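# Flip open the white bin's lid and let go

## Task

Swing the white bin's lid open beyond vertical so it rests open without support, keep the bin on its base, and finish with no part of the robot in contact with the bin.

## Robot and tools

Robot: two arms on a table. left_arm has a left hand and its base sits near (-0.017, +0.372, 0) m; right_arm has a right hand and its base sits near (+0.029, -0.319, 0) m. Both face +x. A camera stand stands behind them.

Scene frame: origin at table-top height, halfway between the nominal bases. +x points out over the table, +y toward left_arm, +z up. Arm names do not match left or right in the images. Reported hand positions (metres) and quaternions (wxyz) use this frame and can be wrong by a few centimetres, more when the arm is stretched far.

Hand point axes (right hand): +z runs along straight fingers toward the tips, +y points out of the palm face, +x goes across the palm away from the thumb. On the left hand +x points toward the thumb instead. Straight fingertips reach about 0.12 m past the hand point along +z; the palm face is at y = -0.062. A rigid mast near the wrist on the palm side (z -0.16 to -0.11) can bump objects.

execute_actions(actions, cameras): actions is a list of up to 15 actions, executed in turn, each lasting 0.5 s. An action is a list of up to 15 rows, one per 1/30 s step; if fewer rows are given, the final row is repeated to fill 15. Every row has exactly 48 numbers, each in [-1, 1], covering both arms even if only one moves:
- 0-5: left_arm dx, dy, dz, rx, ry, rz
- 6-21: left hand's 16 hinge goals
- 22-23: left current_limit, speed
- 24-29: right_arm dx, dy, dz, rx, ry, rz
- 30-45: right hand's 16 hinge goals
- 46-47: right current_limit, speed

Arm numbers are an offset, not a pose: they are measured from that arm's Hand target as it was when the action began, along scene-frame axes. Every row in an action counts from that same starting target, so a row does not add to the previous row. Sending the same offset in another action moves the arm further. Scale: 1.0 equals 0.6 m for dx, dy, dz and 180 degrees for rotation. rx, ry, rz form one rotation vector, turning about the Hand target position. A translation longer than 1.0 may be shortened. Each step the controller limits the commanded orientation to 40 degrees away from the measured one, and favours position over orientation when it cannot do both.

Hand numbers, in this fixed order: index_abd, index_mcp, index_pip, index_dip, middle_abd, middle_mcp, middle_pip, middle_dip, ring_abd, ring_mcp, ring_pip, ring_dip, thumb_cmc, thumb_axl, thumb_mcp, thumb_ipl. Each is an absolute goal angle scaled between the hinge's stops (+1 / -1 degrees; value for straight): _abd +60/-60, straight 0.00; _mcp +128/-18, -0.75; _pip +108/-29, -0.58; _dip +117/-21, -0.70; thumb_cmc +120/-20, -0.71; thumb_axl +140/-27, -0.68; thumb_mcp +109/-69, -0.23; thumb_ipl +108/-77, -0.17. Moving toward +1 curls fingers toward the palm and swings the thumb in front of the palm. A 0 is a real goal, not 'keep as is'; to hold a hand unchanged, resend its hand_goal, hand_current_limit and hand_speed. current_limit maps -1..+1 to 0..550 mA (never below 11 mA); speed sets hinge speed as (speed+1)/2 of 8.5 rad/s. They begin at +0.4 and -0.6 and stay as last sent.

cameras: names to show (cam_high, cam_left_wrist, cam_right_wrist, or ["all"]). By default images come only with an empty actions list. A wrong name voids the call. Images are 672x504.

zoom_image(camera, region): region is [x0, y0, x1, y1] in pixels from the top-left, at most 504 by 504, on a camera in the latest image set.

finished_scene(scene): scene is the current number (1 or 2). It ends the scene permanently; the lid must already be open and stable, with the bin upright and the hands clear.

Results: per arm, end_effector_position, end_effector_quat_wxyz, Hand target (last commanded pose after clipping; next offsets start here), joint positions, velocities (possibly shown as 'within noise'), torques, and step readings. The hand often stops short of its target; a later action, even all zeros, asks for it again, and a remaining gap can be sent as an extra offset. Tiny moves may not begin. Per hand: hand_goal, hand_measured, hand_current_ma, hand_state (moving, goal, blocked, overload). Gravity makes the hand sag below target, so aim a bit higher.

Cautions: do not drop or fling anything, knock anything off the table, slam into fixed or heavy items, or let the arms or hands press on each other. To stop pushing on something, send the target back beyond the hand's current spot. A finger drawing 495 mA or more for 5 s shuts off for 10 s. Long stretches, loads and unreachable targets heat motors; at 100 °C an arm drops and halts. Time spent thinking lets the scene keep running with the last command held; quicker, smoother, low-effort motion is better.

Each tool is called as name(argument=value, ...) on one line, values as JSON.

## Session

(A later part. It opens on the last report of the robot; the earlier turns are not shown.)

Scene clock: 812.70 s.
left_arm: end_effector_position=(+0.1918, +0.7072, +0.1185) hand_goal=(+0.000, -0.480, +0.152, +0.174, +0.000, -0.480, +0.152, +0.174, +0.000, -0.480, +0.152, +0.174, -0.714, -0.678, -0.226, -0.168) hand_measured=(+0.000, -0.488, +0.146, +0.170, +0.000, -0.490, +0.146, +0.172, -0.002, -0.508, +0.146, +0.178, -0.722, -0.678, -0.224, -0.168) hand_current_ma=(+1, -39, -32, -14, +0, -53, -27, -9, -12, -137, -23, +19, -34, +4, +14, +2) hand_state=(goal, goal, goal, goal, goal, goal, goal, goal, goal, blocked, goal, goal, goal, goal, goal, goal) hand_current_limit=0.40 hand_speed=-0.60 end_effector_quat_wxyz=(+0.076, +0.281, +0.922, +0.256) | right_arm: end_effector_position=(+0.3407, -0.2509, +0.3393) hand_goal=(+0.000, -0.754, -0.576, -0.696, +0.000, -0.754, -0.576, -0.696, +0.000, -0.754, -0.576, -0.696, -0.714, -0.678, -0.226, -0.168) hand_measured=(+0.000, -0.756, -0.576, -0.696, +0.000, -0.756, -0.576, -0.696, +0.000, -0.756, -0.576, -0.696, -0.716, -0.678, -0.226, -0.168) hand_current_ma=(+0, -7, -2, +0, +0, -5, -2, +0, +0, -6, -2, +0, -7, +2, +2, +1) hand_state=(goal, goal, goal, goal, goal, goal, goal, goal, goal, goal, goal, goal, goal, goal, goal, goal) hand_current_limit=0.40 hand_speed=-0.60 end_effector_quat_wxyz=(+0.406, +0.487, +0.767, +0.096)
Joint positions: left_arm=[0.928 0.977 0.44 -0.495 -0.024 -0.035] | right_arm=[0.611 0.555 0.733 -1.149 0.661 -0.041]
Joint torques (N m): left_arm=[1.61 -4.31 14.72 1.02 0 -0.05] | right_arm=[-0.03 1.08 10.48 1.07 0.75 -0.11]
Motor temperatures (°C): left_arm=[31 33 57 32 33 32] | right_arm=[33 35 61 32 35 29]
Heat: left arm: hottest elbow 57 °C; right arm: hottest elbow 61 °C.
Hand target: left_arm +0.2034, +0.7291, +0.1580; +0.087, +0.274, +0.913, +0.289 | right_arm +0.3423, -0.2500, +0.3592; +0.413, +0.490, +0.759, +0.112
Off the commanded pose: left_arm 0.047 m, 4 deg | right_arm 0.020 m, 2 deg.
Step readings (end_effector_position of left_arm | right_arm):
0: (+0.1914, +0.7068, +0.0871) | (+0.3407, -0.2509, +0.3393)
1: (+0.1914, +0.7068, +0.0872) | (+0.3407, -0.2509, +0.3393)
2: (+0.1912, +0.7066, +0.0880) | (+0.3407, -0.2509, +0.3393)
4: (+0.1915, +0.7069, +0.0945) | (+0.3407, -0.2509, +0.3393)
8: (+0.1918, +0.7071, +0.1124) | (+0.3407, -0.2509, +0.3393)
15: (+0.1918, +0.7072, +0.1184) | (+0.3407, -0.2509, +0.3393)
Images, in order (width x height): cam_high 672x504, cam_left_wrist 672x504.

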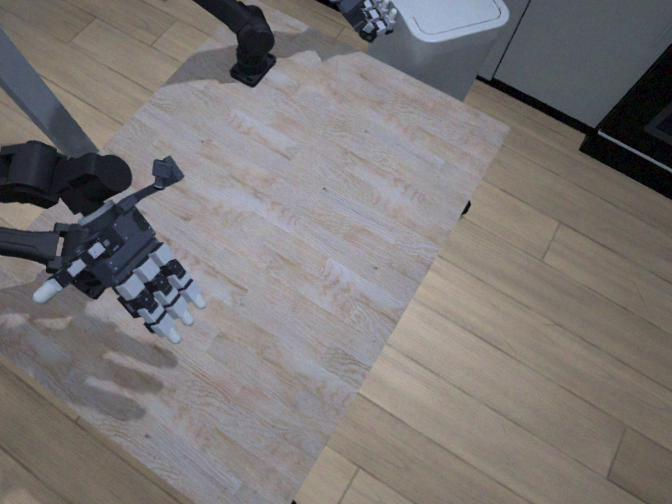

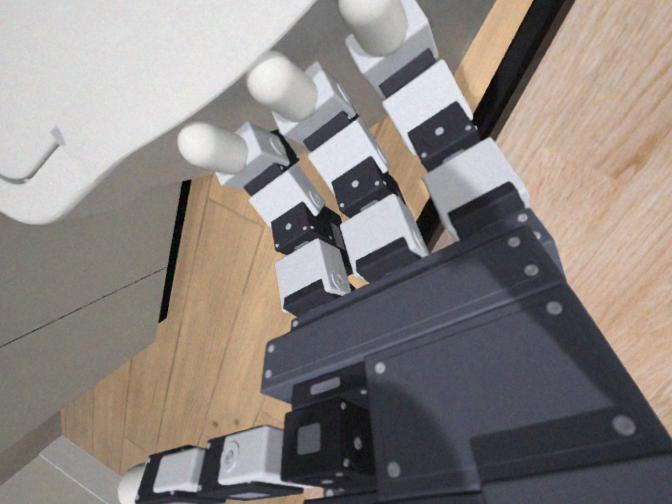

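execute_actions(actions=[[[0.004,0.006,0.03,0,0,0,0,-0.479,0.153,0.174,0,-0.479,0.153,0.174,0,-0.479,0.153,0.174,-0.714,-0.678,-0.226,-0.168,0.4,-0.6,0,0,0,0,0,0,0,-0.754,-0.576,-0.696,0,-0.754,-0.576,-0.696,0,-0.754,-0.576,-0.696,-0.714,-0.678,-0.226,-0.168,0.4,-0.6]]], cameras=["cam_high","cam_left_wrist"])

zoom_image(camera="cam_left_wrist", region=[60, 0, 460, 200])

Scene clock: 859.53 s.
left_arm: end_effector_position=(+0.1917, +0.7070, +0.1240) hand_goal=(+0.000, -0.480, +0.152, +0.174, +0.000, -0.480, +0.152, +0.174, +0.000, -0.480, +0.152, +0.174, -0.714, -0.678, -0.226, -0.168) hand_measured=(+0.000, -0.488, +0.146, +0.170, +0.000, -0.508, +0.142, +0.172, -0.002, -0.504, +0.144, +0.172, -0.722, -0.678, -0.224, -0.168) hand_current_ma=(+1, -39, -32, -14, +0, -142, -50, -7, -12, -122, -39, -5, -34, +4, +14, +2) hand_state=(goal, goal, goal, goal, goal, blocked, goal, goal, goal, blocked, goal, goal, goal, goal, goal, goal) hand_current_limit=0.40 hand_speed=-0.60 end_effector_quat_wxyz=(+0.072, +0.282, +0.926, +0.242) | right_arm: end_effector_position=(+0.3407, -0.2509, +0.3393) hand_goal=(+0.000, -0.754, -0.576, -0.696, +0.000, -0.754, -0.576, -0.696, +0.000, -0.754, -0.576, -0.696, -0.714, -0.678, -0.226, -0.168) hand_measured=(+0.000, -0.756, -0.576, -0.696, +0.000, -0.756, -0.576, -0.696, +0.000, -0.756, -0.576, -0.696, -0.716, -0.678, -0.226, -0.168) hand_current_ma=(+0, -7, -2, +0, +0, -5, -2, +0, +0, -6, -2, +0, -7, +2, +2, +1) hand_state=(goal, goal, goal, goal, goal, goal, goal, goal, goal, goal, goal, goal, goal, goal, goal, goal) hand_current_limit=0.40 hand_speed=-0.60 end_effector_quat_wxyz=(+0.406, +0.487, +0.767, +0.096)
Joint positions: left_arm=[0.928 0.97 0.471 -0.561 -0.024 -0.035] | right_arm=[0.611 0.555 0.733 -1.149 0.661 -0.041]
Joint torques (N m): left_arm=[1.73 -5.6 15.54 1.2 0.02 -0.04] | right_arm=[-0.5 1.2 10.51 1.06 0.73 -0.12]
Motor temperatures (°C): left_arm=[31 33 57 32 32 32] | right_arm=[33 35 62 32 35 29]
Heat: left arm: hottest elbow 57 °C; right arm: hottest elbow 62 °C.
Hand target: left_arm +0.2059, +0.7326, +0.1759; +0.087, +0.274, +0.913, +0.288 | right_arm +0.3423, -0.2500, +0.3592; +0.413, +0.490, +0.759, +0.112
Off the commanded pose: left_arm 0.060 m, 6 deg | right_arm 0.020 m, 2 deg.
Step readings (end_effector_position of left_arm | right_arm):
0: (+0.1918, +0.7072, +0.1185) | (+0.3407, -0.2509, +0.3393)
1: (+0.1918, +0.7072, +0.1185) | (+0.3407, -0.2509, +0.3393)
2: (+0.1917, +0.7071, +0.1187) | (+0.3407, -0.2509, +0.3393)
4: (+0.1920, +0.7074, +0.1209) | (+0.3407, -0.2509, +0.3393)
8: (+0.1918, +0.7071, +0.1235) | (+0.3407, -0.2509, +0.3393)
15: (+0.1918, +0.7071, +0.1241) | (+0.3407, -0.2509, +0.3393)
Images, in order (width x height): cam_high 672x504, cam_left_wrist 672x504.

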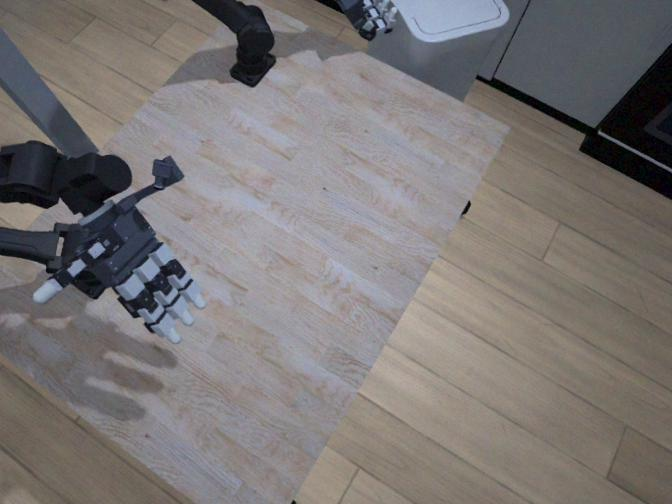

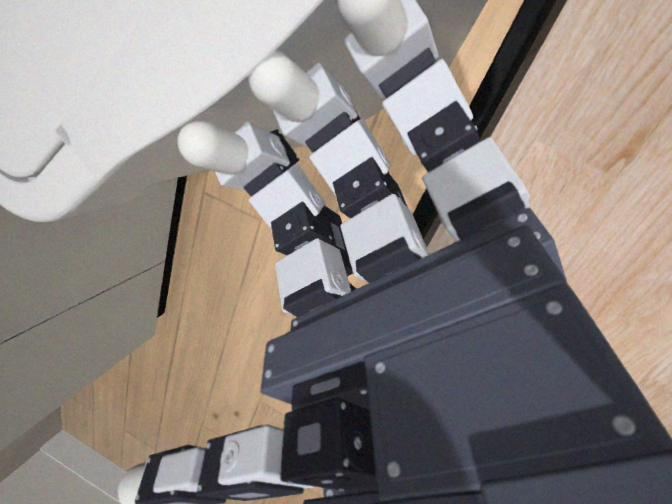

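Scaled by 1.260.

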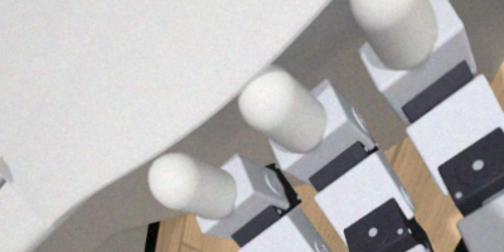

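execute_actions(actions=[[[0.0,0.0,0.03,0,0,0,0,-0.479,0.153,0.174,0,-0.479,0.153,0.174,0,-0.479,0.153,0.174,-0.714,-0.678,-0.226,-0.168,0.4,-0.6,0,0,0,0,0,0,0,-0.754,-0.576,-0.696,0,-0.754,-0.576,-0.696,0,-0.754,-0.576,-0.696,-0.714,-0.678,-0.226,-0.168,0.4,-0.6]]], cameras=["cam_high","cam_left_wrist"])

zoom_image(camera="cam_left_wrist", region=[60, 0, 460, 200])

Scene clock: 872.30 s.
left_arm: end_effector_position=(+0.1913, +0.7064, +0.1390) hand_goal=(+0.000, -0.480, +0.152, +0.174, +0.000, -0.480, +0.152, +0.174, +0.000, -0.480, +0.152, +0.174, -0.714, -0.678, -0.226, -0.168) hand_measured=(+0.000, -0.488, +0.146, +0.170, +0.000, -0.510, +0.142, +0.172, -0.002, -0.504, +0.144, +0.174, -0.722, -0.678, -0.224, -0.168) hand_current_ma=(+1, -39, -32, -14, +0, -152, -51, -6, -12, -123, -39, -4, -34, +4, +14, +2) hand_state=(goal, goal, goal, goal, goal, blocked, goal, goal, goal, blocked, goal, goal, goal, goal, goal, goal) hand_current_limit=0.40 hand_speed=-0.60 end_effector_quat_wxyz=(+0.071, +0.282, +0.926, +0.240) | right_arm: end_effector_position=(+0.3407, -0.2509, +0.3393) hand_goal=(+0.000, -0.754, -0.576, -0.696, +0.000, -0.754, -0.576, -0.696, +0.000, -0.754, -0.576, -0.696, -0.714, -0.678, -0.226, -0.168) hand_measured=(+0.000, -0.756, -0.576, -0.696, +0.000, -0.756, -0.576, -0.696, +0.000, -0.756, -0.576, -0.696, -0.716, -0.678, -0.226, -0.168) hand_current_ma=(+0, -7, -2, +0, +0, -5, -2, +0, +0, -6, -2, +0, -7, +2, +2, +1) hand_state=(goal, goal, goal, goal, goal, goal, goal, goal, goal, goal, goal, goal, goal, goal, goal, goal) hand_current_limit=0.40 hand_speed=-0.60 end_effector_quat_wxyz=(+0.406, +0.487, +0.767, +0.096)
Joint positions: left_arm=[0.928 0.941 0.502 -0.627 -0.024 -0.035] | right_arm=[0.611 0.555 0.733 -1.149 0.661 -0.041]
Joint torques (N m): left_arm=[1.26 -5.13 16.21 1.52 0.02 -0.06] | right_arm=[-0.03 1.67 10.39 0.95 0.74 -0.09]
Motor temperatures (°C): left_arm=[31 33 61 32 32 32] | right_arm=[33 35 62 32 35 29]
Heat: left arm: hottest elbow 61 °C; right arm: hottest elbow 62 °C.
Hand target: left_arm +0.2059, +0.7327, +0.1941; +0.087, +0.274, +0.913, +0.289 | right_arm +0.3423, -0.2500, +0.3592; +0.413, +0.490, +0.759, +0.112
Off the commanded pose: left_arm 0.063 m, 6 deg | right_arm 0.020 m, 2 deg.
Step readings (end_effector_position of left_arm | right_arm):
0: (+0.1917, +0.7070, +0.1240) | (+0.3407, -0.2509, +0.3393)
1: (+0.1917, +0.7070, +0.1240) | (+0.3407, -0.2509, +0.3393)
2: (+0.1916, +0.7068, +0.1244) | (+0.3407, -0.2509, +0.3393)
4: (+0.1912, +0.7062, +0.1266) | (+0.3407, -0.2509, +0.3393)
8: (+0.1913, +0.7064, +0.1347) | (+0.3407, -0.2509, +0.3393)
15: (+0.1913, +0.7064, +0.1388) | (+0.3407, -0.2509, +0.3393)
Images, in order (width x height): cam_high 672x504, cam_left_wrist 672x504.

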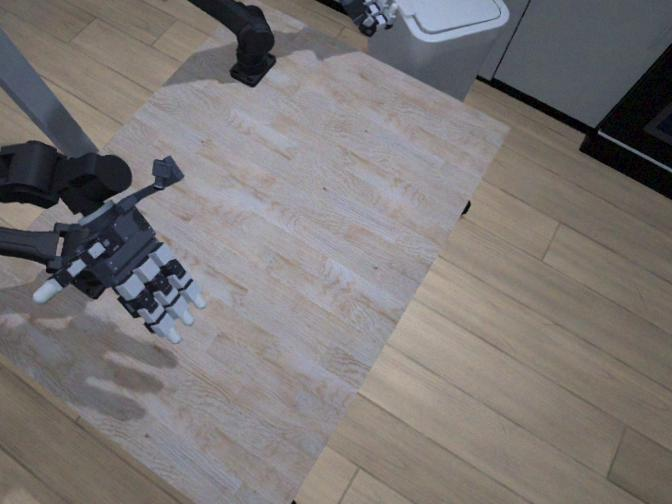

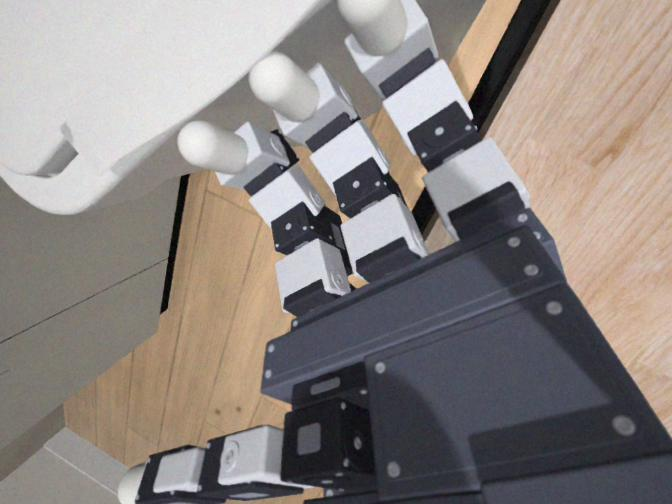

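Scaled by 1.260.

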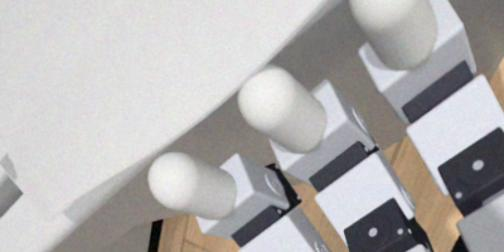

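execute_actions(actions=[[[0.002,0.003,0.04,0,0,0,0,-0.479,0.153,0.174,0,-0.479,0.153,0.174,0,-0.479,0.153,0.174,-0.714,-0.678,-0.226,-0.168,0.4,-0.6,0,0,0,0,0,0,0,-0.754,-0.576,-0.696,0,-0.754,-0.576,-0.696,0,-0.754,-0.576,-0.696,-0.714,-0.678,-0.226,-0.168,0.4,-0.6]],[[0.002,0.003,0.04,0,0,0,0,-0.479,0.153,0.174,0,-0.479,0.153,0.174,0,-0.479,0.153,0.174,-0.714,-0.678,-0.226,-0.168,0.4,-0.6,0,0,0,0,0,0,0,-0.754,-0.576,-0.696,0,-0.754,-0.576,-0.696,0,-0.754,-0.576,-0.696,-0.714,-0.678,-0.226,-0.168,0.4,-0.6]]], cameras=["cam_high","cam_left_wrist"])

zoom_image(camera="cam_high", region=[320, 0, 540, 100])

Scene clock: 885.80 s.
left_arm: end_effector_position=(+0.1956, +0.7123, +0.1853) hand_goal=(+0.000, -0.480, +0.152, +0.174, +0.000, -0.480, +0.152, +0.174, +0.000, -0.480, +0.152, +0.174, -0.714, -0.678, -0.226, -0.168) hand_measured=(+0.000, -0.488, +0.146, +0.170, +0.000, -0.510, +0.152, +0.178, -0.002, -0.506, +0.152, +0.182, -0.722, -0.678, -0.224, -0.168) hand_current_ma=(+1, -39, -32, -14, +0, -150, +1, +18, -12, -128, -1, +36, -34, +4, +14, +2) hand_state=(goal, goal, goal, goal, goal, blocked, goal, goal, goal, blocked, goal, goal, goal, goal, goal, goal) hand_current_limit=0.40 hand_speed=-0.60 end_effector_quat_wxyz=(+0.071, +0.282, +0.926, +0.240) | right_arm: end_effector_position=(+0.3407, -0.2509, +0.3393) hand_goal=(+0.000, -0.754, -0.576, -0.696, +0.000, -0.754, -0.576, -0.696, +0.000, -0.754, -0.576, -0.696, -0.714, -0.678, -0.226, -0.168) hand_measured=(+0.000, -0.756, -0.576, -0.696, +0.000, -0.756, -0.576, -0.696, +0.000, -0.756, -0.576, -0.696, -0.716, -0.678, -0.226, -0.168) hand_current_ma=(+0, -7, -2, +0, +0, -5, -2, +0, +0, -6, -2, +0, -7, +2, +2, +1) hand_state=(goal, goal, goal, goal, goal, goal, goal, goal, goal, goal, goal, goal, goal, goal, goal, goal) hand_current_limit=0.40 hand_speed=-0.60 end_effector_quat_wxyz=(+0.406, +0.487, +0.767, +0.096)
Joint positions: left_arm=[0.928 0.903 0.612 -0.774 -0.024 -0.035] | right_arm=[0.611 0.555 0.733 -1.149 0.661 -0.041]
Joint torques (N m): left_arm=[1.32 -4.31 16.99 1.54 0 -0.01] | right_arm=[-0.32 0.97 10.3 0.98 0.68 -0.09]
Motor temperatures (°C): left_arm=[31 33 61 32 32 32] | right_arm=[33 35 62 32 35 29]
Heat: left arm: hottest elbow 61 °C; right arm: hottest elbow 62 °C.
Hand target: left_arm +0.2083, +0.7363, +0.2419; +0.087, +0.274, +0.913, +0.288 | right_arm +0.3423, -0.2500, +0.3592; +0.413, +0.490, +0.759, +0.112
Off the commanded pose: left_arm 0.063 m, 6 deg | right_arm 0.020 m, 2 deg.
Step readings (end_effector_position of left_arm | right_arm):
0: (+0.1913, +0.7064, +0.1390) | (+0.3407, -0.2509, +0.3393)
1: (+0.1913, +0.7064, +0.1390) | (+0.3407, -0.2509, +0.3393)
2: (+0.1913, +0.7064, +0.1395) | (+0.3407, -0.2509, +0.3393)
4: (+0.1911, +0.7062, +0.1423) | (+0.3407, -0.2509, +0.3393)
8: (+0.1920, +0.7073, +0.1532) | (+0.3407, -0.2509, +0.3393)
15: (+0.1926, +0.7082, +0.1602) | (+0.3407, -0.2509, +0.3393)
16: (+0.1927, +0.7082, +0.1604) | (+0.3407, -0.2509, +0.3393)
17: (+0.1926, +0.7081, +0.1609) | (+0.3407, -0.2509, +0.3393)
19: (+0.1928, +0.7084, +0.1643) | (+0.3407, -0.2509, +0.3393)
23: (+0.1942, +0.7104, +0.1761) | (+0.3407, -0.2509, +0.3393)
30: (+0.1956, +0.7123, +0.1853) | (+0.3407, -0.2509, +0.3393)
Images, in order (width x height): cam_high 672x504, cam_left_wrist 672x504.

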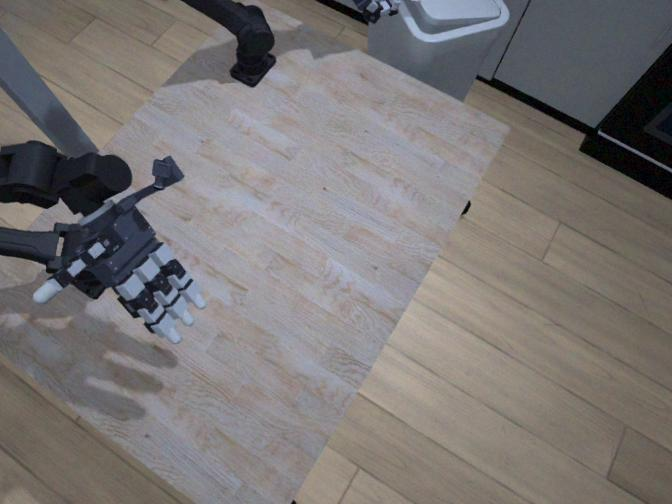

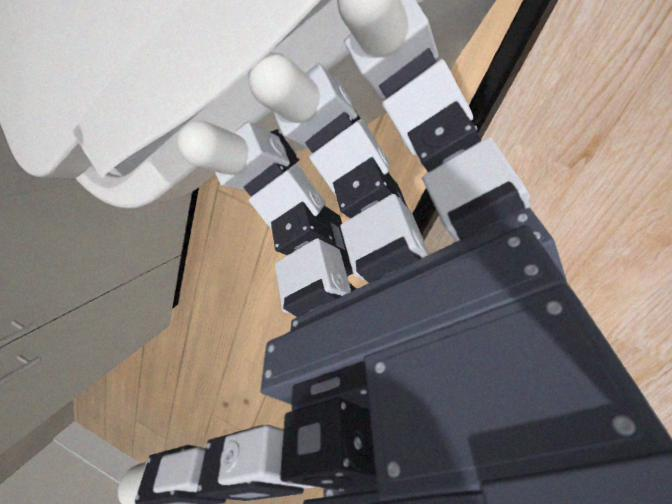

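Scaled by 2.291.

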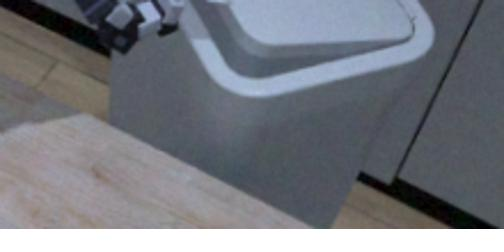

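execute_actions(actions=[[[0.012,0.018,0.05,0,0,0,0,-0.479,0.153,0.174,0,-0.479,0.153,0.174,0,-0.479,0.153,0.174,-0.714,-0.678,-0.226,-0.168,0.4,-0.6,0,0,0,0,0,0,0,-0.754,-0.576,-0.696,0,-0.754,-0.576,-0.696,0,-0.754,-0.576,-0.696,-0.714,-0.678,-0.226,-0.168,0.4,-0.6]],[[0.012,0.018,0.05,0,0,0,0,-0.479,0.153,0.174,0,-0.479,0.153,0.174,0,-0.479,0.153,0.174,-0.714,-0.678,-0.226,-0.168,0.4,-0.6,0,0,0,0,0,0,0,-0.754,-0.576,-0.696,0,-0.754,-0.576,-0.696,0,-0.754,-0.576,-0.696,-0.714,-0.678,-0.226,-0.168,0.4,-0.6]]], cameras=["cam_high","cam_left_wrist"])

zoom_image(camera="cam_high", region=[320, 0, 540, 100])

Scene clock: 909.50 s.
left_arm: end_effector_position=(+0.2152, +0.7384, +0.2619) hand_goal=(+0.000, -0.480, +0.152, +0.174, +0.000, -0.480, +0.152, +0.174, +0.000, -0.480, +0.152, +0.174, -0.714, -0.678, -0.226, -0.168) hand_measured=(+0.000, -0.488, +0.146, +0.170, +0.000, -0.500, +0.150, +0.176, -0.002, -0.506, +0.158, +0.188, -0.722, -0.678, -0.224, -0.168) hand_current_ma=(+1, -39, -32, -14, +0, -98, -6, +9, -12, -135, +24, +68, -34, +4, +14, +2) hand_state=(goal, goal, goal, goal, goal, goal, goal, goal, goal, blocked, goal, goal, goal, goal, goal, goal) hand_current_limit=0.40 hand_speed=-0.60 end_effector_quat_wxyz=(+0.078, +0.281, +0.920, +0.260) | right_arm: end_effector_position=(+0.3407, -0.2509, +0.3393) hand_goal=(+0.000, -0.754, -0.576, -0.696, +0.000, -0.754, -0.576, -0.696, +0.000, -0.754, -0.576, -0.696, -0.714, -0.678, -0.226, -0.168) hand_measured=(+0.000, -0.756, -0.576, -0.696, +0.000, -0.756, -0.576, -0.696, +0.000, -0.756, -0.576, -0.696, -0.716, -0.678, -0.226, -0.168) hand_current_ma=(+0, -7, -2, +0, +0, -5, -2, +0, +0, -6, -2, +0, -7, +2, +2, +1) hand_state=(goal, goal, goal, goal, goal, goal, goal, goal, goal, goal, goal, goal, goal, goal, goal, goal) hand_current_limit=0.40 hand_speed=-0.60 end_effector_quat_wxyz=(+0.406, +0.487, +0.767, +0.096)
Joint positions: left_arm=[0.928 0.938 0.813 -0.895 -0.023 -0.032] | right_arm=[0.611 0.555 0.733 -1.149 0.661 -0.041]
Joint torques (N m): left_arm=[2.02 -3.25 16.61 1.35 0.06 -0.03] | right_arm=[0.44 1.14 10.29 0.85 0.72 -0.09]
Motor temperatures (°C): left_arm=[31 33 70 32 32 32] | right_arm=[33 35 62 32 35 29]
Heat: left arm: hottest elbow 70 °C; right arm: hottest elbow 62 °C.
Hand target: left_arm +0.2227, +0.7578, +0.3019; +0.087, +0.274, +0.913, +0.289 | right_arm +0.3423, -0.2500, +0.3592; +0.413, +0.490, +0.759, +0.112
Off the commanded pose: left_arm 0.045 m, 4 deg | right_arm 0.020 m, 2 deg.
Step readings (end_effector_position of left_arm | right_arm):
0: (+0.1956, +0.7123, +0.1853) | (+0.3407, -0.2509, +0.3393)
1: (+0.1956, +0.7123, +0.1855) | (+0.3407, -0.2509, +0.3393)
2: (+0.1956, +0.7122, +0.1864) | (+0.3407, -0.2509, +0.3393)
4: (+0.1961, +0.7129, +0.1917) | (+0.3407, -0.2509, +0.3393)
8: (+0.2005, +0.7189, +0.2123) | (+0.3407, -0.2509, +0.3393)
15: (+0.2051, +0.7250, +0.2307) | (+0.3407, -0.2509, +0.3393)
16: (+0.2051, +0.7251, +0.2309) | (+0.3407, -0.2509, +0.3393)
17: (+0.2050, +0.7249, +0.2311) | (+0.3407, -0.2509, +0.3393)
19: (+0.2058, +0.7259, +0.2339) | (+0.3407, -0.2509, +0.3393)
23: (+0.2101, +0.7317, +0.2495) | (+0.3407, -0.2509, +0.3393)
30: (+0.2146, +0.7379, +0.2638) | (+0.3407, -0.2509, +0.3393)
Images, in order (width x height): cam_high 672x504, cam_left_wrist 672x504.

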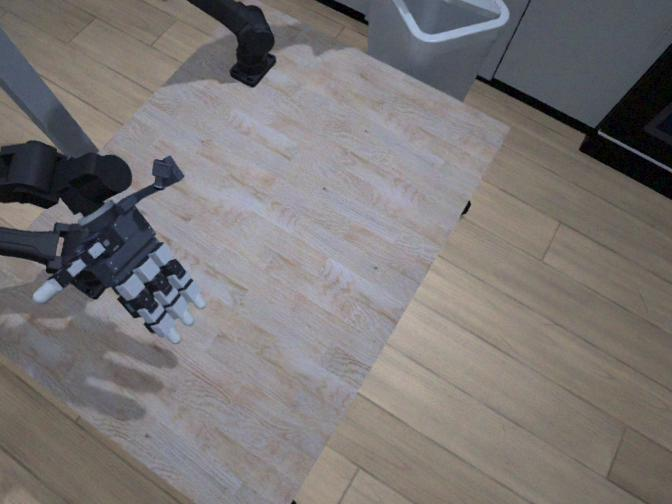

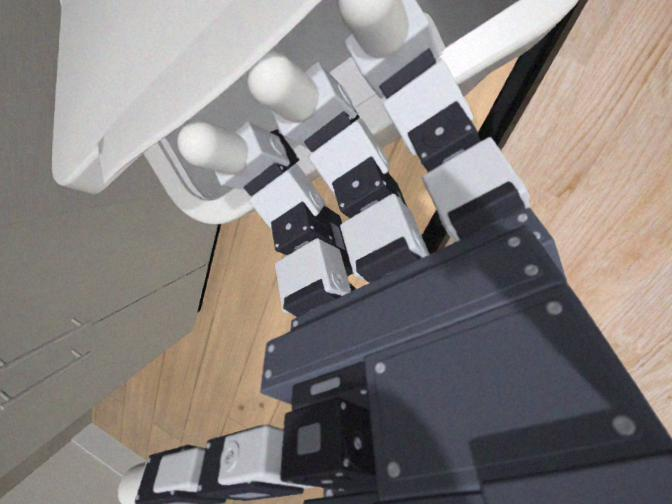

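Scaled by 2.291.

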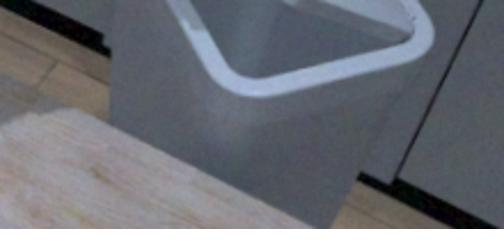

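execute_actions(actions=[[[0.042,0.062,0.055,0,0,0,0,-0.479,0.153,0.174,0,-0.479,0.153,0.174,0,-0.479,0.153,0.174,-0.714,-0.678,-0.226,-0.168,0.4,-0.6,0,0,0,0,0,0,0,-0.754,-0.576,-0.696,0,-0.754,-0.576,-0.696,0,-0.754,-0.576,-0.696,-0.714,-0.678,-0.226,-0.168,0.4,-0.6]],[[0.05,0.075,0.03,0,0,0,0,-0.479,0.153,0.174,0,-0.479,0.153,0.174,0,-0.479,0.153,0.174,-0.714,-0.678,-0.226,-0.168,0.4,-0.6,0,0,0,0,0,0,0,-0.754,-0.576,-0.696,0,-0.754,-0.576,-0.696,0,-0.754,-0.576,-0.696,-0.714,-0.678,-0.226,-0.168,0.4,-0.6]]], cameras=["cam_high","cam_left_wrist"])

Scene clock: 924.20 s.
left_arm: end_effector_position=(+0.2760, +0.8202, +0.3384) hand_goal=(+0.000, -0.480, +0.152, +0.174, +0.000, -0.480, +0.152, +0.174, +0.000, -0.480, +0.152, +0.174, -0.714, -0.678, -0.226, -0.168) hand_measured=(+0.000, -0.488, +0.146, +0.170, +0.000, -0.476, +0.160, +0.178, -0.002, -0.466, +0.176, +0.196, -0.722, -0.678, -0.224, -0.168) hand_current_ma=(+1, -39, -32, -14, +0, +17, +34, +14, -5, +72, +115, +107, -34, +4, +14, +2) hand_state=(goal, goal, goal, goal, goal, goal, goal, goal, goal, goal, blocked, blocked, goal, goal, goal, goal) hand_current_limit=0.40 hand_speed=-0.60 end_effector_quat_wxyz=(+0.088, +0.284, +0.913, +0.280) | right_arm: end_effector_position=(+0.3407, -0.2509, +0.3393) hand_goal=(+0.000, -0.754, -0.576, -0.696, +0.000, -0.754, -0.576, -0.696, +0.000, -0.754, -0.576, -0.696, -0.714, -0.678, -0.226, -0.168) hand_measured=(+0.000, -0.756, -0.576, -0.696, +0.000, -0.756, -0.576, -0.696, +0.000, -0.756, -0.576, -0.696, -0.716, -0.678, -0.226, -0.168) hand_current_ma=(+0, -7, -2, +0, +0, -5, -2, +0, +0, -6, -2, +0, -7, +2, +2, +1) hand_state=(goal, goal, goal, goal, goal, goal, goal, goal, goal, goal, goal, goal, goal, goal, goal, goal) hand_current_limit=0.40 hand_speed=-0.60 end_effector_quat_wxyz=(+0.406, +0.487, +0.767, +0.096)
Joint positions: left_arm=[0.931 1.189 1.159 -0.944 -0.014 -0.022] | right_arm=[0.611 0.555 0.733 -1.149 0.661 -0.041]
Joint torques (N m): left_arm=[1.73 -5.6 14.75 1.32 -0.14 -0.06] | right_arm=[-0.26 1.73 10.5 1.13 0.72 -0.12]
Motor temperatures (°C): left_arm=[31 33 70 32 32 32] | right_arm=[32 35 62 32 35 29]
Heat: left arm: hottest elbow 70 °C; right arm: hottest elbow 62 °C.
Hand target: left_arm +0.2779, +0.8400, +0.3531; +0.087, +0.274, +0.913, +0.289 | right_arm +0.3423, -0.2500, +0.3592; +0.413, +0.490, +0.759, +0.112
Off the commanded pose: left_arm 0.025 m, 1 deg | right_arm 0.020 m, 2 deg.
Step readings (end_effector_position of left_arm | right_arm):
0: (+0.2152, +0.7384, +0.2619) | (+0.3407, -0.2509, +0.3393)
1: (+0.2153, +0.7385, +0.2623) | (+0.3407, -0.2509, +0.3393)
2: (+0.2157, +0.7391, +0.2630) | (+0.3407, -0.2509, +0.3393)
4: (+0.2199, +0.7447, +0.2673) | (+0.3407, -0.2509, +0.3393)
8: (+0.2341, +0.7636, +0.2866) | (+0.3407, -0.2509, +0.3393)
15: (+0.2423, +0.7747, +0.3014) | (+0.3407, -0.2509, +0.3393)
16: (+0.2426, +0.7750, +0.3016) | (+0.3407, -0.2509, +0.3393)
17: (+0.2434, +0.7762, +0.3018) | (+0.3407, -0.2509, +0.3393)
19: (+0.2493, +0.7842, +0.3048) | (+0.3407, -0.2509, +0.3393)
23: (+0.2658, +0.8063, +0.3216) | (+0.3407, -0.2509, +0.3393)
30: (+0.2745, +0.8179, +0.3292) | (+0.3407, -0.2509, +0.3393)
Images, in order (width x height): cam_high 672x504, cam_left_wrist 672x504.

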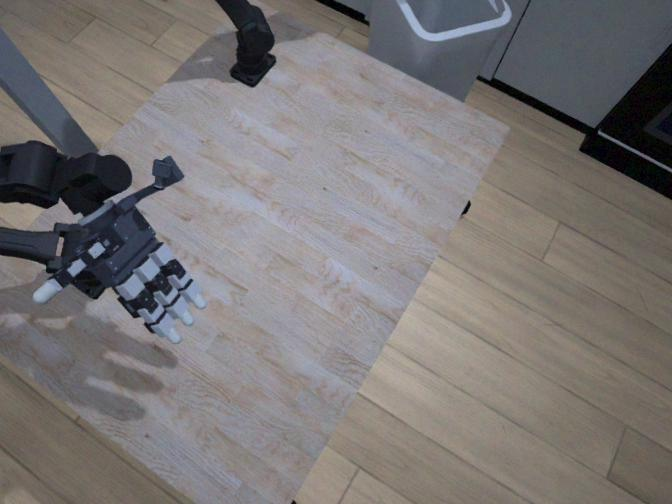

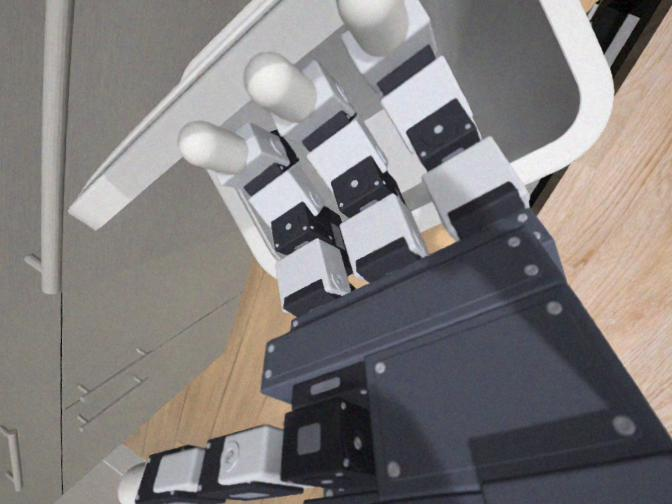

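execute_actions(actions=[[[0.05,0.075,-0.01,0,0,0,0,-0.479,0.153,0.174,0,-0.479,0.153,0.174,0,-0.479,0.153,0.174,-0.714,-0.678,-0.226,-0.168,0.4,-0.6,0,0,0,0,0,0,0,-0.754,-0.576,-0.696,0,-0.754,-0.576,-0.696,0,-0.754,-0.576,-0.696,-0.714,-0.678,-0.226,-0.168,0.4,-0.6]],[[0.042,0.062,-0.017,0,0,0,0,-0.479,0.153,0.174,0,-0.479,0.153,0.174,0,-0.479,0.153,0.174,-0.714,-0.678,-0.226,-0.168,0.4,-0.6,0,0,0,0,0,0,0,-0.754,-0.576,-0.696,0,-0.754,-0.576,-0.696,0,-0.754,-0.576,-0.696,-0.714,-0.678,-0.226,-0.168,0.4,-0.6]]], cameras=["cam_high","cam_left_wrist"])

Scene clock: 939.87 s.
left_arm: end_effector_position=(+0.3278, +0.8981, +0.3073) hand_goal=(+0.000, -0.480, +0.152, +0.174, +0.000, -0.480, +0.152, +0.174, +0.000, -0.480, +0.152, +0.174, -0.714, -0.678, -0.226, -0.168) hand_measured=(+0.000, -0.488, +0.150, +0.172, +0.000, -0.484, +0.164, +0.186, +0.000, -0.486, +0.152, +0.176, -0.720, -0.678, -0.224, -0.168) hand_current_ma=(+1, -37, -7, -5, +3, -24, +55, +57, -3, -33, +1, +13, -32, +4, +15, +2) hand_state=(goal, goal, goal, goal, goal, goal, goal, goal, goal, goal, goal, goal, goal, goal, goal, goal) hand_current_limit=0.40 hand_speed=-0.60 end_effector_quat_wxyz=(+0.081, +0.283, +0.920, +0.260) | right_arm: end_effector_position=(+0.3407, -0.2509, +0.3393) hand_goal=(+0.000, -0.754, -0.576, -0.696, +0.000, -0.754, -0.576, -0.696, +0.000, -0.754, -0.576, -0.696, -0.714, -0.678, -0.226, -0.168) hand_measured=(+0.000, -0.756, -0.576, -0.696, +0.000, -0.756, -0.576, -0.696, +0.000, -0.756, -0.576, -0.696, -0.716, -0.678, -0.226, -0.168) hand_current_ma=(+0, -7, -2, +0, +0, -5, -2, +0, +0, -6, -2, +0, -7, +2, +2, +1) hand_state=(goal, goal, goal, goal, goal, goal, goal, goal, goal, goal, goal, goal, goal, goal, goal, goal) hand_current_limit=0.40 hand_speed=-0.60 end_effector_quat_wxyz=(+0.406, +0.487, +0.767, +0.096)
Joint positions: left_arm=[0.938 1.458 1.351 -0.912 -0.011 -0.022] | right_arm=[0.611 0.555 0.733 -1.149 0.661 -0.041]
Joint torques (N m): left_arm=[1.85 -10.23 15.76 1.98 -0.12 -0.06] | right_arm=[-0.09 1.61 10.32 0.91 0.71 -0.12]
Motor temperatures (°C): left_arm=[31 33 66 32 32 32] | right_arm=[32 35 63 32 35 29]
Heat: left arm: hottest elbow 66 °C; right arm: hottest elbow 63 °C.
Hand target: left_arm +0.3331, +0.9223, +0.3365; +0.087, +0.274, +0.913, +0.288 | right_arm +0.3423, -0.2500, +0.3592; +0.413, +0.490, +0.759, +0.112
Off the commanded pose: left_arm 0.038 m, 4 deg | right_arm 0.020 m, 2 deg.
Step readings (end_effector_position of left_arm | right_arm):
0: (+0.2760, +0.8202, +0.3384) | (+0.3407, -0.2509, +0.3393)
1: (+0.2761, +0.8203, +0.3384) | (+0.3407, -0.2509, +0.3393)
2: (+0.2768, +0.8215, +0.3391) | (+0.3407, -0.2509, +0.3393)
4: (+0.2818, +0.8282, +0.3424) | (+0.3407, -0.2509, +0.3393)
8: (+0.2970, +0.8513, +0.3462) | (+0.3407, -0.2509, +0.3393)
15: (+0.3048, +0.8660, +0.3172) | (+0.3407, -0.2509, +0.3393)
16: (+0.3051, +0.8665, +0.3154) | (+0.3407, -0.2509, +0.3393)
17: (+0.3059, +0.8676, +0.3144) | (+0.3407, -0.2509, +0.3393)
19: (+0.3095, +0.8727, +0.3148) | (+0.3407, -0.2509, +0.3393)
23: (+0.3217, +0.8897, +0.3157) | (+0.3407, -0.2509, +0.3393)
30: (+0.3274, +0.8977, +0.3062) | (+0.3407, -0.2509, +0.3393)
Images, in order (width x height): cam_high 672x504, cam_left_wrist 672x504.

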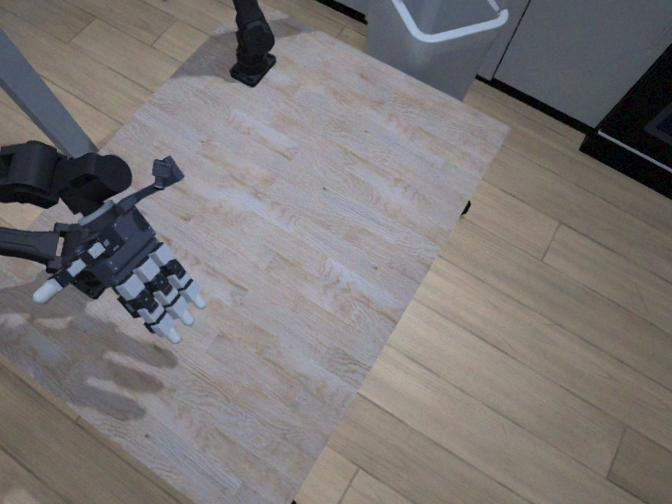

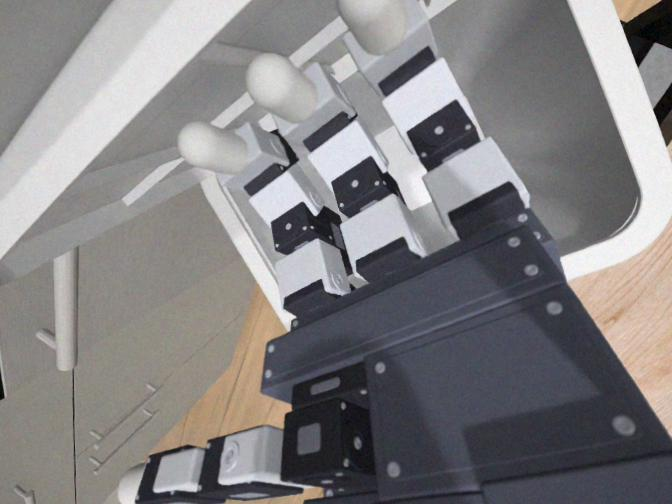

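execute_actions(actions=[[[0.042,0.062,0.01,0,0,0,0,-0.479,0.153,0.174,0,-0.479,0.153,0.174,0,-0.479,0.153,0.174,-0.714,-0.678,-0.226,-0.168,0.4,-0.6,0,0,0,0,0,0,0,-0.754,-0.576,-0.696,0,-0.754,-0.576,-0.696,0,-0.754,-0.576,-0.696,-0.714,-0.678,-0.226,-0.168,0.4,-0.6]],[[0.03,0.045,0,0,0,0,0,-0.479,0.153,0.174,0,-0.479,0.153,0.174,0,-0.479,0.153,0.174,-0.714,-0.678,-0.226,-0.168,0.4,-0.6,0,0,0,0,0,0,0,-0.754,-0.576,-0.696,0,-0.754,-0.576,-0.696,0,-0.754,-0.576,-0.696,-0.714,-0.678,-0.226,-0.168,0.4,-0.6]]], cameras=["cam_high","cam_left_wrist"])

zoom_image(camera="cam_high", region=[320, 0, 540, 100])

Scene clock: 954.80 s.
left_arm: end_effector_position=(+0.3723, +0.9636, +0.3291) hand_goal=(+0.000, -0.480, +0.152, +0.174, +0.000, -0.480, +0.152, +0.174, +0.000, -0.480, +0.152, +0.174, -0.714, -0.678, -0.226, -0.168) hand_measured=(+0.000, -0.488, +0.150, +0.172, +0.002, -0.498, +0.152, +0.176, +0.000, -0.488, +0.152, +0.176, -0.720, -0.678, -0.224, -0.168) hand_current_ma=(+1, -37, -7, -5, +5, -86, +1, +10, -3, -35, +1, +12, -32, +4, +15, +2) hand_state=(goal, goal, goal, goal, goal, goal, goal, goal, goal, goal, goal, goal, goal, goal, goal, goal) hand_current_limit=0.40 hand_speed=-0.60 end_effector_quat_wxyz=(+0.086, +0.280, +0.916, +0.276) | right_arm: end_effector_position=(+0.3407, -0.2509, +0.3393) hand_goal=(+0.000, -0.754, -0.576, -0.696, +0.000, -0.754, -0.576, -0.696, +0.000, -0.754, -0.576, -0.696, -0.714, -0.678, -0.226, -0.168) hand_measured=(+0.000, -0.756, -0.576, -0.696, +0.000, -0.756, -0.576, -0.696, +0.000, -0.756, -0.576, -0.696, -0.716, -0.678, -0.226, -0.168) hand_current_ma=(+0, -7, -2, +0, +0, -5, -2, +0, +0, -6, -2, +0, -7, +2, +2, +1) hand_state=(goal, goal, goal, goal, goal, goal, goal, goal, goal, goal, goal, goal, goal, goal, goal, goal) hand_current_limit=0.40 hand_speed=-0.60 end_effector_quat_wxyz=(+0.406, +0.487, +0.767, +0.096)
Joint positions: left_arm=[0.941 1.648 1.61 -0.948 -0.011 -0.022] | right_arm=[0.611 0.555 0.733 -1.149 0.661 -0.041]
Joint torques (N m): left_arm=[1.2 -12.28 16.09 1.46 -0.1 -0.04] | right_arm=[-0.56 1.38 10.39 1.06 0.7 -0.09]
Motor temperatures (°C): left_arm=[31 33 66 32 32 32] | right_arm=[32 35 63 32 35 29]
Heat: left arm: hottest elbow 66 °C; right arm: hottest elbow 63 °C.
Hand target: left_arm +0.3762, +0.9865, +0.3428; +0.087, +0.274, +0.913, +0.289 | right_arm +0.3423, -0.2500, +0.3592; +0.413, +0.490, +0.759, +0.112
Off the commanded pose: left_arm 0.027 m, 2 deg | right_arm 0.020 m, 2 deg.
Step readings (end_effector_position of left_arm | right_arm):
0: (+0.3278, +0.8981, +0.3073) | (+0.3407, -0.2509, +0.3393)
1: (+0.3278, +0.8982, +0.3078) | (+0.3407, -0.2509, +0.3393)
2: (+0.3288, +0.8996, +0.3088) | (+0.3407, -0.2509, +0.3393)
4: (+0.3343, +0.9072, +0.3122) | (+0.3407, -0.2509, +0.3393)
8: (+0.3496, +0.9286, +0.3178) | (+0.3407, -0.2509, +0.3393)
15: (+0.3561, +0.9394, +0.3180) | (+0.3407, -0.2509, +0.3393)
16: (+0.3562, +0.9396, +0.3191) | (+0.3407, -0.2509, +0.3393)
17: (+0.3567, +0.9407, +0.3201) | (+0.3407, -0.2509, +0.3393)
19: (+0.3604, +0.9459, +0.3240) | (+0.3407, -0.2509, +0.3393)
23: (+0.3704, +0.9609, +0.3289) | (+0.3407, -0.2509, +0.3393)
30: (+0.3725, +0.9638, +0.3286) | (+0.3407, -0.2509, +0.3393)
Images, in order (width x height): cam_high 672x504, cam_left_wrist 672x504.

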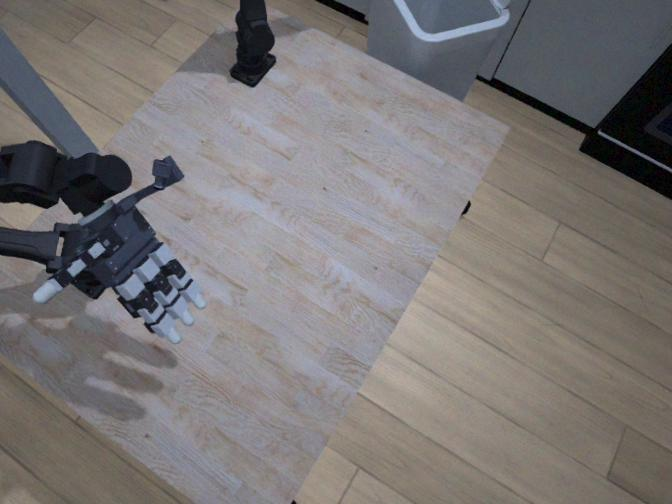

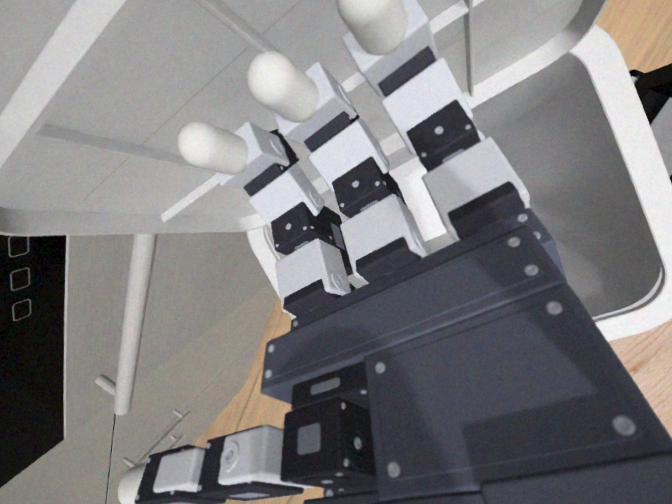

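Scaled by 2.291.

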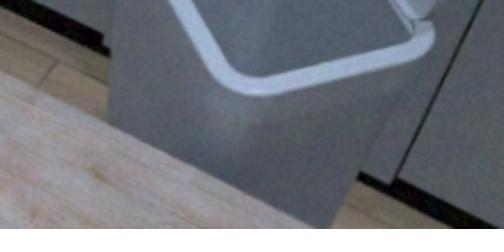

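zoom_image(camera="cam_left_wrist", region=[0, 0, 500, 280])

Scaled by 1.008.

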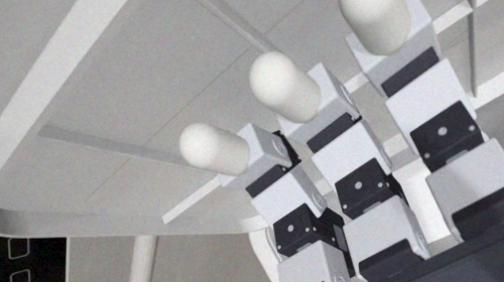

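execute_actions(actions=[[[-0.04,-0.06,0,0,0,0,0,-0.479,0.153,0.174,0,-0.479,0.153,0.174,0,-0.479,0.153,0.174,-0.714,-0.678,-0.226,-0.168,0.4,-0.6,0,0,0,0,0,0,0,-0.754,-0.576,-0.696,0,-0.754,-0.576,-0.696,0,-0.754,-0.576,-0.696,-0.714,-0.678,-0.226,-0.168,0.4,-0.6]]], cameras=["cam_high","cam_left_wrist"])

Scene clock: 968.57 s.
left_arm: end_effector_position=(+0.3608, +0.9474, +0.3409) hand_goal=(+0.000, -0.480, +0.152, +0.174, +0.000, -0.480, +0.152, +0.174, +0.000, -0.480, +0.152, +0.174, -0.714, -0.678, -0.226, -0.168) hand_measured=(+0.000, -0.488, +0.150, +0.172, +0.002, -0.498, +0.152, +0.176, +0.000, -0.488, +0.152, +0.176, -0.720, -0.678, -0.224, -0.168) hand_current_ma=(+1, -37, -7, -5, +5, -90, -4, +10, -3, -35, +1, +12, -32, +4, +15, +2) hand_state=(goal, goal, goal, goal, goal, goal, goal, goal, goal, goal, goal, goal, goal, goal, goal, goal) hand_current_limit=0.40 hand_speed=-0.60 end_effector_quat_wxyz=(+0.088, +0.280, +0.914, +0.281) | right_arm: end_effector_position=(+0.3407, -0.2509, +0.3393) hand_goal=(+0.000, -0.754, -0.576, -0.696, +0.000, -0.754, -0.576, -0.696, +0.000, -0.754, -0.576, -0.696, -0.714, -0.678, -0.226, -0.168) hand_measured=(+0.000, -0.756, -0.576, -0.696, +0.000, -0.756, -0.576, -0.696, +0.000, -0.756, -0.576, -0.696, -0.716, -0.678, -0.226, -0.168) hand_current_ma=(+0, -7, -2, +0, +0, -5, -2, +0, +0, -6, -2, +0, -7, +2, +2, +1) hand_state=(goal, goal, goal, goal, goal, goal, goal, goal, goal, goal, goal, goal, goal, goal, goal, goal) hand_current_limit=0.40 hand_speed=-0.60 end_effector_quat_wxyz=(+0.406, +0.487, +0.767, +0.096)
Joint positions: left_arm=[0.941 1.589 1.562 -0.946 -0.011 -0.022] | right_arm=[0.611 0.555 0.733 -1.149 0.661 -0.041]
Joint torques (N m): left_arm=[1.55 -15.56 8.95 2.28 -0.11 -0.05] | right_arm=[-0.26 1.08 10.45 0.96 0.7 -0.13]
Motor temperatures (°C): left_arm=[31 34 69 32 32 32] | right_arm=[32 35 63 32 35 29]
Heat: left arm: hottest elbow 69 °C; right arm: hottest elbow 63 °C.
Hand target: left_arm +0.3522, +0.9505, +0.3428; +0.087, +0.274, +0.913, +0.289 | right_arm +0.3423, -0.2500, +0.3592; +0.413, +0.490, +0.759, +0.112
Off the commanded pose: left_arm 0.009 m, 1 deg | right_arm 0.020 m, 2 deg.
Step readings (end_effector_position of left_arm | right_arm):
0: (+0.3723, +0.9636, +0.3291) | (+0.3407, -0.2509, +0.3393)
1: (+0.3723, +0.9636, +0.3291) | (+0.3407, -0.2509, +0.3393)
2: (+0.3723, +0.9636, +0.3291) | (+0.3407, -0.2509, +0.3393)
4: (+0.3717, +0.9627, +0.3296) | (+0.3407, -0.2509, +0.3393)
8: (+0.3653, +0.9538, +0.3318) | (+0.3407, -0.2509, +0.3393)
15: (+0.3612, +0.9480, +0.3427) | (+0.3407, -0.2509, +0.3393)
Images, in order (width x height): cam_high 672x504, cam_left_wrist 672x504.

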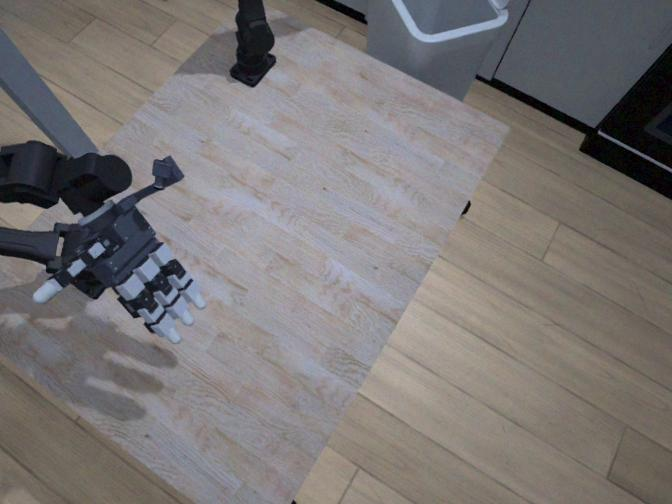

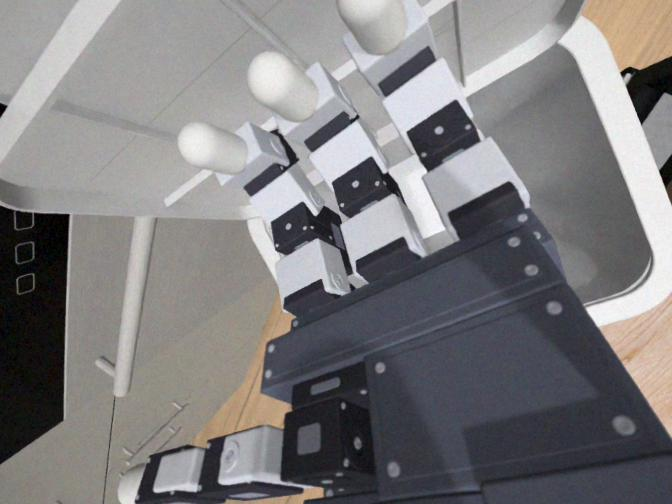

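execute_actions(actions=[[[-0.05,-0.075,0,0,0,0,0,-0.479,0.153,0.174,0,-0.479,0.153,0.174,0,-0.479,0.153,0.174,-0.714,-0.678,-0.226,-0.168,0.4,-0.6,0,0,0,0,0,0,0,-0.754,-0.576,-0.696,0,-0.754,-0.576,-0.696,0,-0.754,-0.576,-0.696,-0.714,-0.678,-0.226,-0.168,0.4,-0.6]]], cameras=["cam_high","cam_left_wrist"])

zoom_image(camera="cam_high", region=[320, 0, 540, 100])

Scene clock: 977.00 s.
left_arm: end_effector_position=(+0.3287, +0.9024, +0.3453) hand_goal=(+0.000, -0.480, +0.152, +0.174, +0.000, -0.480, +0.152, +0.174, +0.000, -0.480, +0.152, +0.174, -0.714, -0.678, -0.226, -0.168) hand_measured=(+0.000, -0.488, +0.150, +0.172, +0.002, -0.494, +0.152, +0.176, +0.000, -0.488, +0.152, +0.176, -0.720, -0.678, -0.224, -0.168) hand_current_ma=(+1, -39, -7, -5, +5, -72, -4, +10, -3, -38, +1, +12, -30, +4, +15, +2) hand_state=(goal, goal, goal, goal, goal, goal, goal, goal, goal, goal, goal, goal, goal, goal, goal, goal) hand_current_limit=0.40 hand_speed=-0.60 end_effector_quat_wxyz=(+0.089, +0.279, +0.913, +0.285) | right_arm: end_effector_position=(+0.3407, -0.2509, +0.3393) hand_goal=(+0.000, -0.754, -0.576, -0.696, +0.000, -0.754, -0.576, -0.696, +0.000, -0.754, -0.576, -0.696, -0.714, -0.678, -0.226, -0.168) hand_measured=(+0.000, -0.756, -0.576, -0.696, +0.000, -0.756, -0.576, -0.696, +0.000, -0.756, -0.576, -0.696, -0.716, -0.678, -0.226, -0.168) hand_current_ma=(+0, -7, -2, +0, +0, -5, -2, +0, +0, -6, -2, +0, -7, +2, +2, +1) hand_state=(goal, goal, goal, goal, goal, goal, goal, goal, goal, goal, goal, goal, goal, goal, goal, goal) hand_current_limit=0.40 hand_speed=-0.60 end_effector_quat_wxyz=(+0.406, +0.487, +0.767, +0.096)
Joint positions: left_arm=[0.941 1.442 1.405 -0.929 -0.011 -0.022] | right_arm=[0.611 0.555 0.733 -1.149 0.661 -0.041]
Joint torques (N m): left_arm=[1.67 -12.51 8.99 2.26 -0.14 -0.05] | right_arm=[-0.44 0.73 10.44 0.83 0.74 -0.09]
Motor temperatures (°C): left_arm=[31 35 66 32 32 32] | right_arm=[32 35 63 32 35 29]
Heat: left arm: hottest elbow 66 °C; right arm: hottest elbow 63 °C.
Hand target: left_arm +0.3223, +0.9055, +0.3428; +0.087, +0.274, +0.913, +0.289 | right_arm +0.3423, -0.2500, +0.3592; +0.413, +0.490, +0.759, +0.112
Off the commanded pose: left_arm 0.008 m, 1 deg | right_arm 0.020 m, 2 deg.
Step readings (end_effector_position of left_arm | right_arm):
0: (+0.3608, +0.9474, +0.3409) | (+0.3407, -0.2509, +0.3393)
1: (+0.3606, +0.9472, +0.3404) | (+0.3407, -0.2509, +0.3393)
2: (+0.3598, +0.9459, +0.3393) | (+0.3407, -0.2509, +0.3393)
4: (+0.3525, +0.9358, +0.3316) | (+0.3407, -0.2509, +0.3393)
8: (+0.3367, +0.9137, +0.3251) | (+0.3407, -0.2509, +0.3393)
15: (+0.3295, +0.9036, +0.3475) | (+0.3407, -0.2509, +0.3393)
Images, in order (width x height): cam_high 672x504, cam_left_wrist 672x504.

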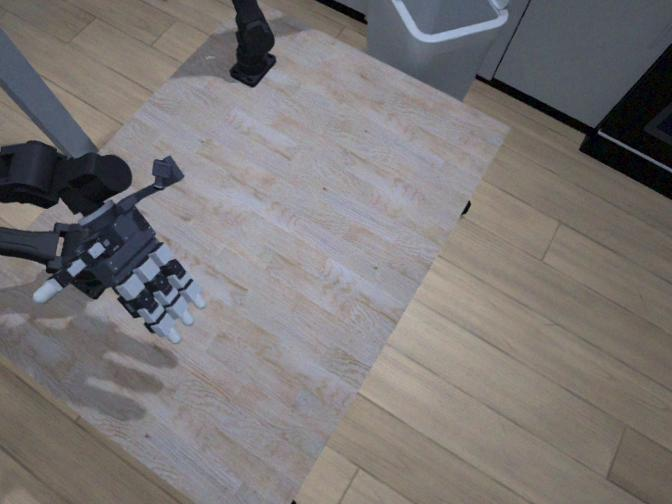

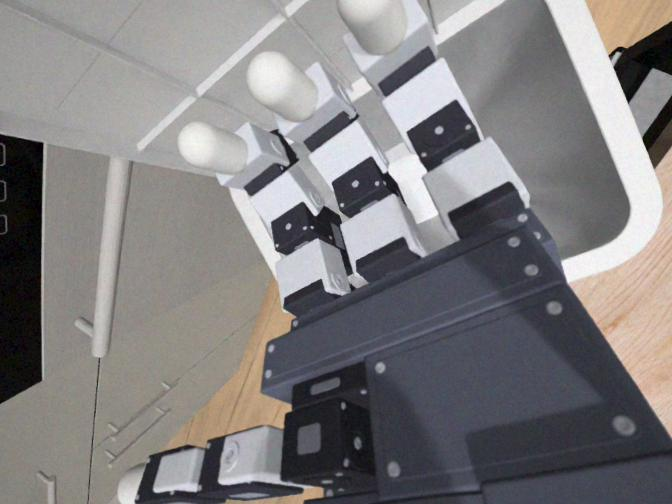

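Scaled by 2.291.

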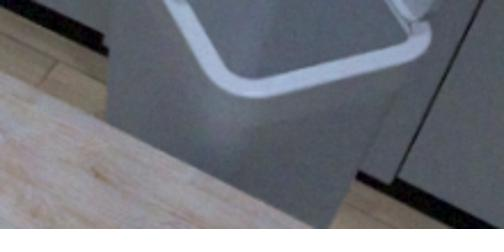

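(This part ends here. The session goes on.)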